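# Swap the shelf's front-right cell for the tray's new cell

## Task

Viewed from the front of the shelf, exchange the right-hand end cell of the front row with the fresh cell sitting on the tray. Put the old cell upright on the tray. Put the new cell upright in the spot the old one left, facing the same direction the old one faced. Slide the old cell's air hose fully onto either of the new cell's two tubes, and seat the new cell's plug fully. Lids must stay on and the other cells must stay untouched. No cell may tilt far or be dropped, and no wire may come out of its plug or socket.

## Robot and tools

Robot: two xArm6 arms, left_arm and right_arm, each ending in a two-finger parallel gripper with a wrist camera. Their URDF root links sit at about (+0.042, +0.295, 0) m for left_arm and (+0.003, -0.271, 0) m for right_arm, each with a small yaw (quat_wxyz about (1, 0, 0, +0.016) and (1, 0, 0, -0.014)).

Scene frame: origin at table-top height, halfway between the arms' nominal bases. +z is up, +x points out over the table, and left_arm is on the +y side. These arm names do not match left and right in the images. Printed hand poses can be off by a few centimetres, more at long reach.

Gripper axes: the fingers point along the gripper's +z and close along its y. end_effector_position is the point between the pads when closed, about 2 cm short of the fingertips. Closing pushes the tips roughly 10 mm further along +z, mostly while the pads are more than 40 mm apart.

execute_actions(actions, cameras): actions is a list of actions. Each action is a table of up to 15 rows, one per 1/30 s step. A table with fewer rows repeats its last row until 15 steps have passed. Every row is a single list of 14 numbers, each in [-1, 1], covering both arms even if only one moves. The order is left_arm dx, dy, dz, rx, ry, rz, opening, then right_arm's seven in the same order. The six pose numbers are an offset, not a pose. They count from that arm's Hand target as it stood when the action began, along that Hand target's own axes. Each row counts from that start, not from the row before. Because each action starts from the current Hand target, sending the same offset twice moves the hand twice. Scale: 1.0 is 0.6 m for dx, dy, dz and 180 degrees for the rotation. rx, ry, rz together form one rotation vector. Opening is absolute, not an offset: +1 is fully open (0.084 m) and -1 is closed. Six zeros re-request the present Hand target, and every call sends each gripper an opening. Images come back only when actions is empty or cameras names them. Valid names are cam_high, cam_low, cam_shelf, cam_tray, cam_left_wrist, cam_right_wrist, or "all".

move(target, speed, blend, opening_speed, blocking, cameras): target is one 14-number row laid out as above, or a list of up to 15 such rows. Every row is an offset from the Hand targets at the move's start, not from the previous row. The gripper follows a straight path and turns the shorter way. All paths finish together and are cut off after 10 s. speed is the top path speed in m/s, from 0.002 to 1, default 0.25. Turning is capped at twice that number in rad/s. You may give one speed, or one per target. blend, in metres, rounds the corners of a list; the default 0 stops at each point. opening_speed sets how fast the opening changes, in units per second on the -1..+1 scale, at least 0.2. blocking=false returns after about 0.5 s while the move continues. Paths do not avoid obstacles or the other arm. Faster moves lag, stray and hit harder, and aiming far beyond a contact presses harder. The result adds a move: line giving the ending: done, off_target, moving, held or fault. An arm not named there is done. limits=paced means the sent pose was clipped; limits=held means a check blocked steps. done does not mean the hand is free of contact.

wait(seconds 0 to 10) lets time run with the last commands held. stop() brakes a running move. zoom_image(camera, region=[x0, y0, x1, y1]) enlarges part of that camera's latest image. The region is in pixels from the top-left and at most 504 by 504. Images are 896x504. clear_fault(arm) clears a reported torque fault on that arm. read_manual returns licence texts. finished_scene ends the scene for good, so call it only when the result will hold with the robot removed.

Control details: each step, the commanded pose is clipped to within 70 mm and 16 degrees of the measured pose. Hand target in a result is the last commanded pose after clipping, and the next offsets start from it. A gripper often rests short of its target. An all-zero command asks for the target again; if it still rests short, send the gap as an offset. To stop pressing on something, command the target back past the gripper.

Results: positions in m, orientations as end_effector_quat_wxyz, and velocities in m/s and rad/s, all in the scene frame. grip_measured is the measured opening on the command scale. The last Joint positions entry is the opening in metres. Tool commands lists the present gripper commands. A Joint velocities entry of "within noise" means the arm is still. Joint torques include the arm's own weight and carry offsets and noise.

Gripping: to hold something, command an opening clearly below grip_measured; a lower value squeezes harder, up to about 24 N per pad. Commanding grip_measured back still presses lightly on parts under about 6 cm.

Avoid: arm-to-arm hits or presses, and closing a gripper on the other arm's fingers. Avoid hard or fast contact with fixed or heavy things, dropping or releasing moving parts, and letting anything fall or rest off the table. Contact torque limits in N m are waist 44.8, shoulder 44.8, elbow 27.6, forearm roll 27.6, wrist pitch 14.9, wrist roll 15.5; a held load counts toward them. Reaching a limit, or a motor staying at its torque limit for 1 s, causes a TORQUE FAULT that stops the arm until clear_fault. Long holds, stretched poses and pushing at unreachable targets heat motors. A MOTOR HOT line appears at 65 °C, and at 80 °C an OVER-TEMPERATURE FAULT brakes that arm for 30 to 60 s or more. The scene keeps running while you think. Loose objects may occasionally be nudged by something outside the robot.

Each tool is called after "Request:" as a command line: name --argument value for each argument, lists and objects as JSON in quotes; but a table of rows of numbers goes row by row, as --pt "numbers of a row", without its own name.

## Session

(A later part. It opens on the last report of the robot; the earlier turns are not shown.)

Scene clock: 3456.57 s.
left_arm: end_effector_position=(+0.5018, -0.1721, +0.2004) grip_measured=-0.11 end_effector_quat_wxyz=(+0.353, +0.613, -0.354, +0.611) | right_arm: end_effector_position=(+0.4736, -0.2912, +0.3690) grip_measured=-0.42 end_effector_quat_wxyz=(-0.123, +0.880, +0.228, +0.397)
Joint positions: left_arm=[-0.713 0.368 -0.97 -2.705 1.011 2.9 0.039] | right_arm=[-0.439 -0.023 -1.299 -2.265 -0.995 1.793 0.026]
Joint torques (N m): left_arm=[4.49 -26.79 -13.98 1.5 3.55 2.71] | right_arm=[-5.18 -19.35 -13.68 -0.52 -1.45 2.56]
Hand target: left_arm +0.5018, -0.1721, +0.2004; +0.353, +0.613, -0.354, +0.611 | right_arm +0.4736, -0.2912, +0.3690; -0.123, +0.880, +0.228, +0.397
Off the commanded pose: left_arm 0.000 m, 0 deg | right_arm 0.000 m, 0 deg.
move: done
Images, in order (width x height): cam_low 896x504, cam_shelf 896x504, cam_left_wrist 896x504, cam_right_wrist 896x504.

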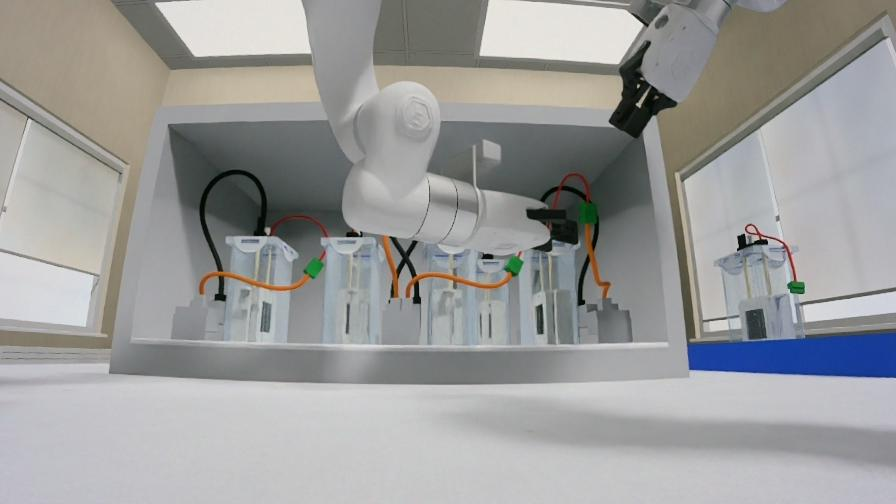

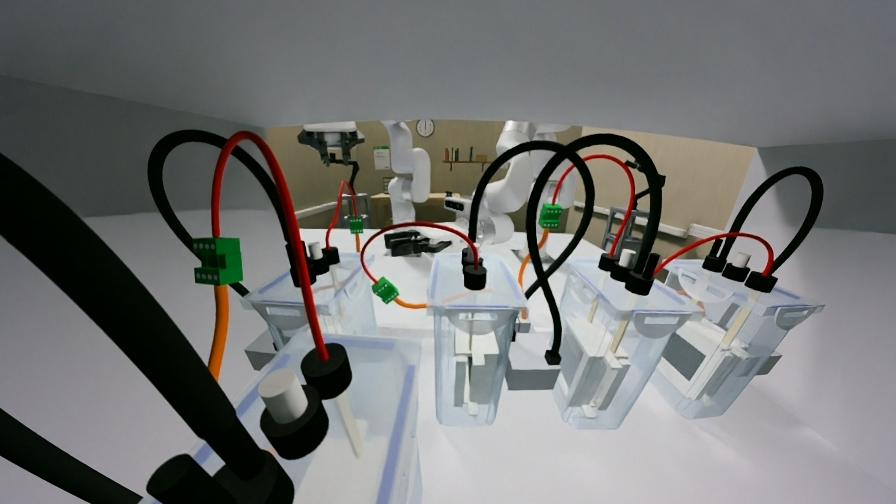

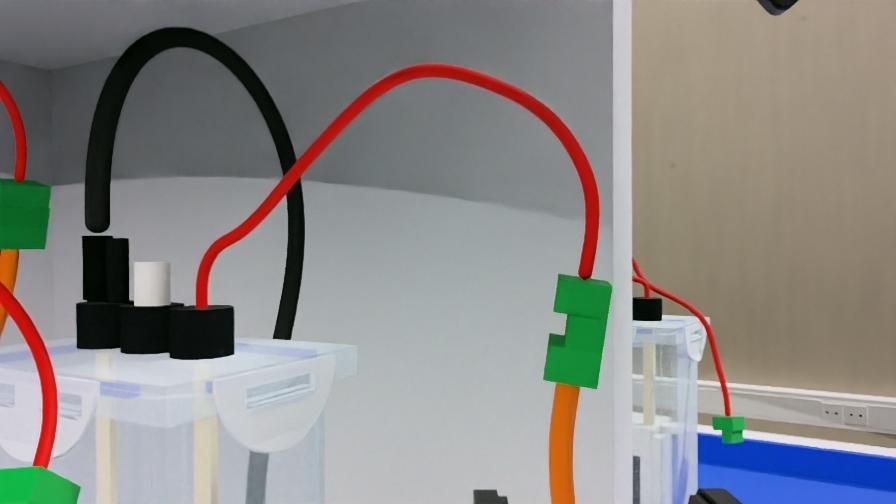

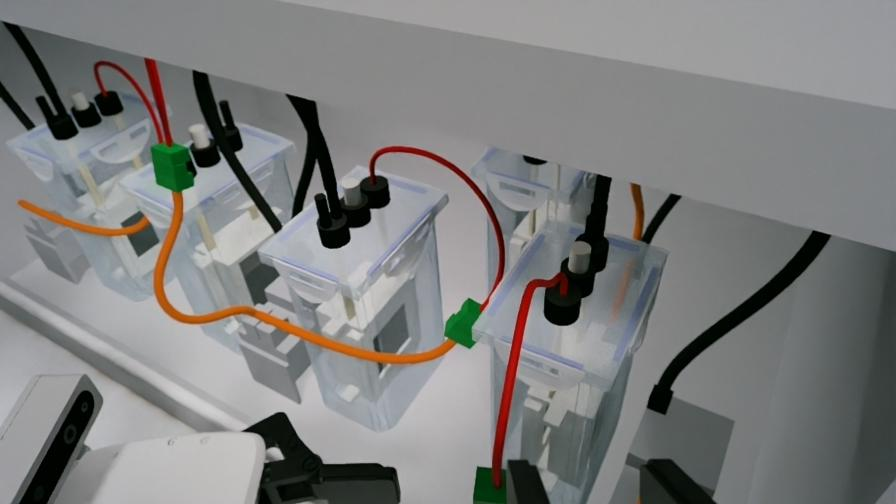

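Request:
move --pt "0 0.018 -0.15 0 0 0 -0.1 0 0 -0.06 0 0 0 -0.4" --speed 0.12 --cameras '["all"]'

Request:
zoom_image --camera "cam_left_wrist" --region '[100, 180, 300, 380]'

Request:
zoom_image --camera "cam_tray" --region '[290, 120, 420, 280]'

Scene clock: 3509.93 s.
left_arm: end_effector_position=(+0.4475, -0.0995, +0.2007) grip_measured=-0.11 end_effector_quat_wxyz=(+0.353, +0.613, -0.354, +0.612) | right_arm: end_effector_position=(+0.4504, -0.3055, +0.3925) grip_measured=-0.42 end_effector_quat_wxyz=(-0.123, +0.880, +0.228, +0.397)
Joint positions: left_arm=[-0.64 0.144 -0.635 -2.652 1.127 2.918 0.039] | right_arm=[-0.498 -0.069 -1.317 -2.284 -1.08 1.806 0.026]
Joint torques (N m): left_arm=[4.37 -22.01 -12.55 1.43 3.55 1] | right_arm=[-4.99 -18.68 -13.58 -0.51 -1.54 2.63]
Hand target: left_arm +0.4475, -0.0995, +0.2007; +0.353, +0.613, -0.354, +0.611 | right_arm +0.4504, -0.3055, +0.3925; -0.123, +0.880, +0.228, +0.397
Off the commanded pose: left_arm 0.000 m, 0 deg | right_arm 0.000 m, 0 deg.
move: done

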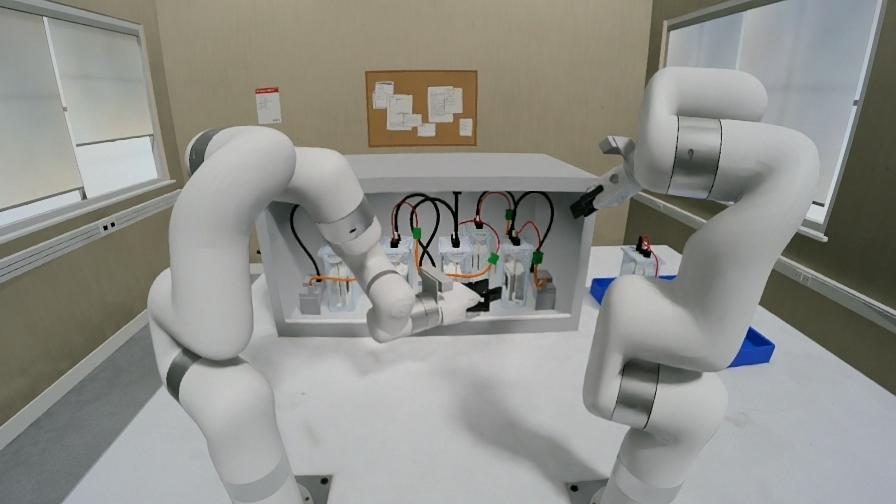

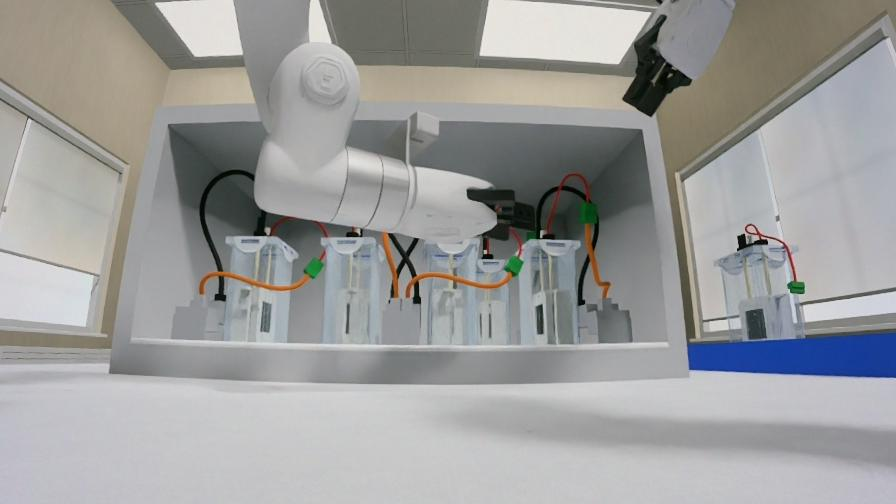

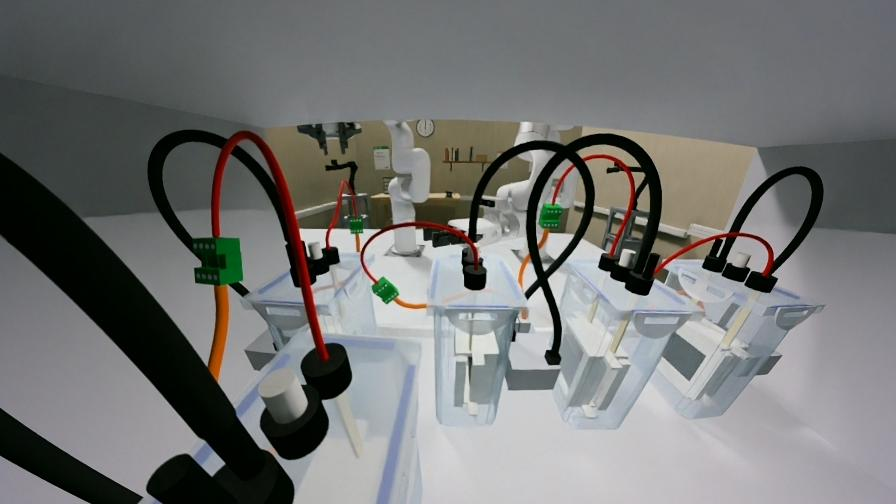

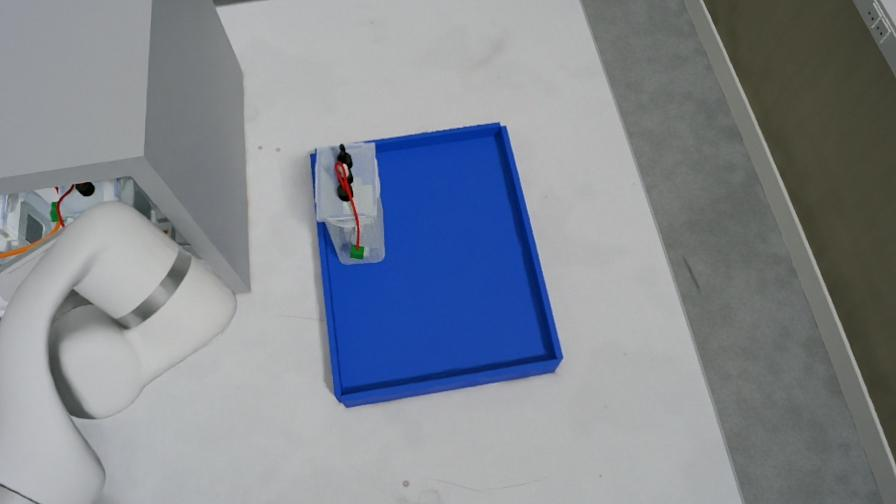

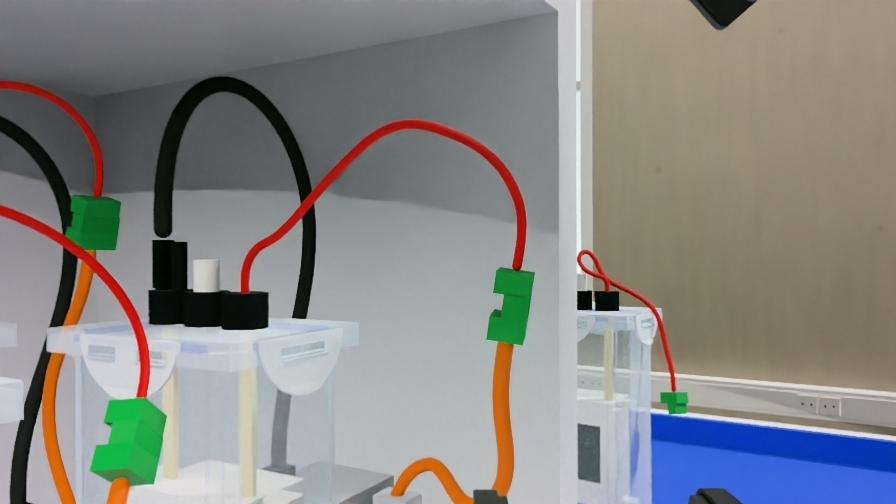

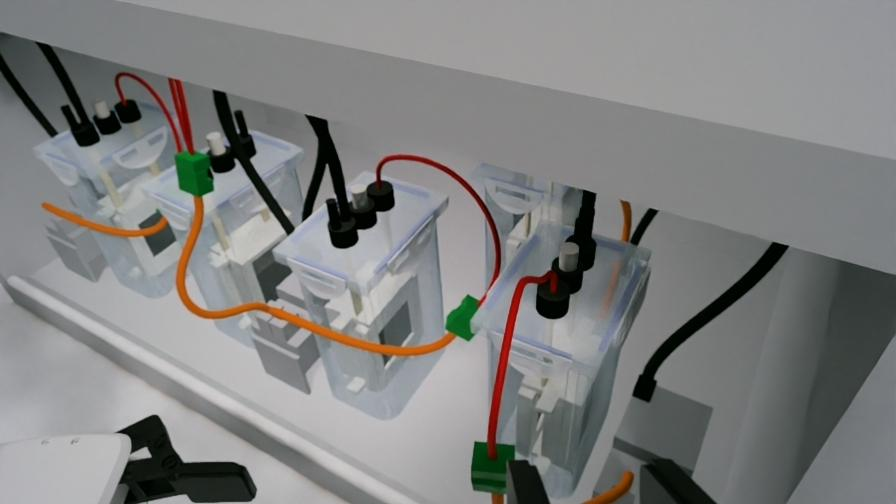

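Scaled by 2.520.

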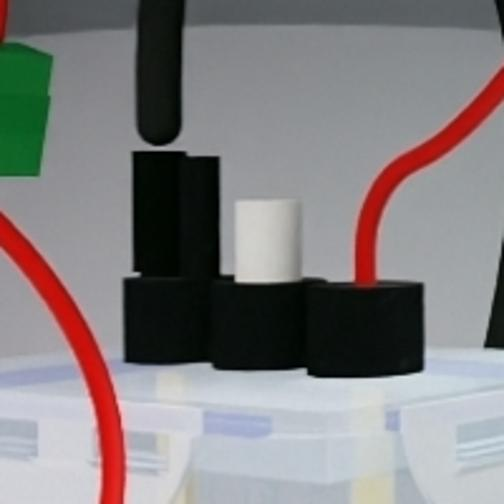

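Scaled by 3.150.

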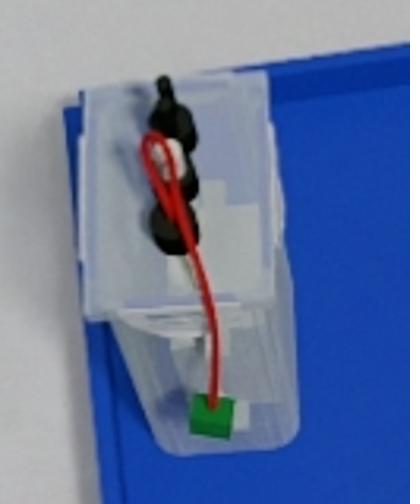

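Request:
finished_scene

The scene is finished: the task was done.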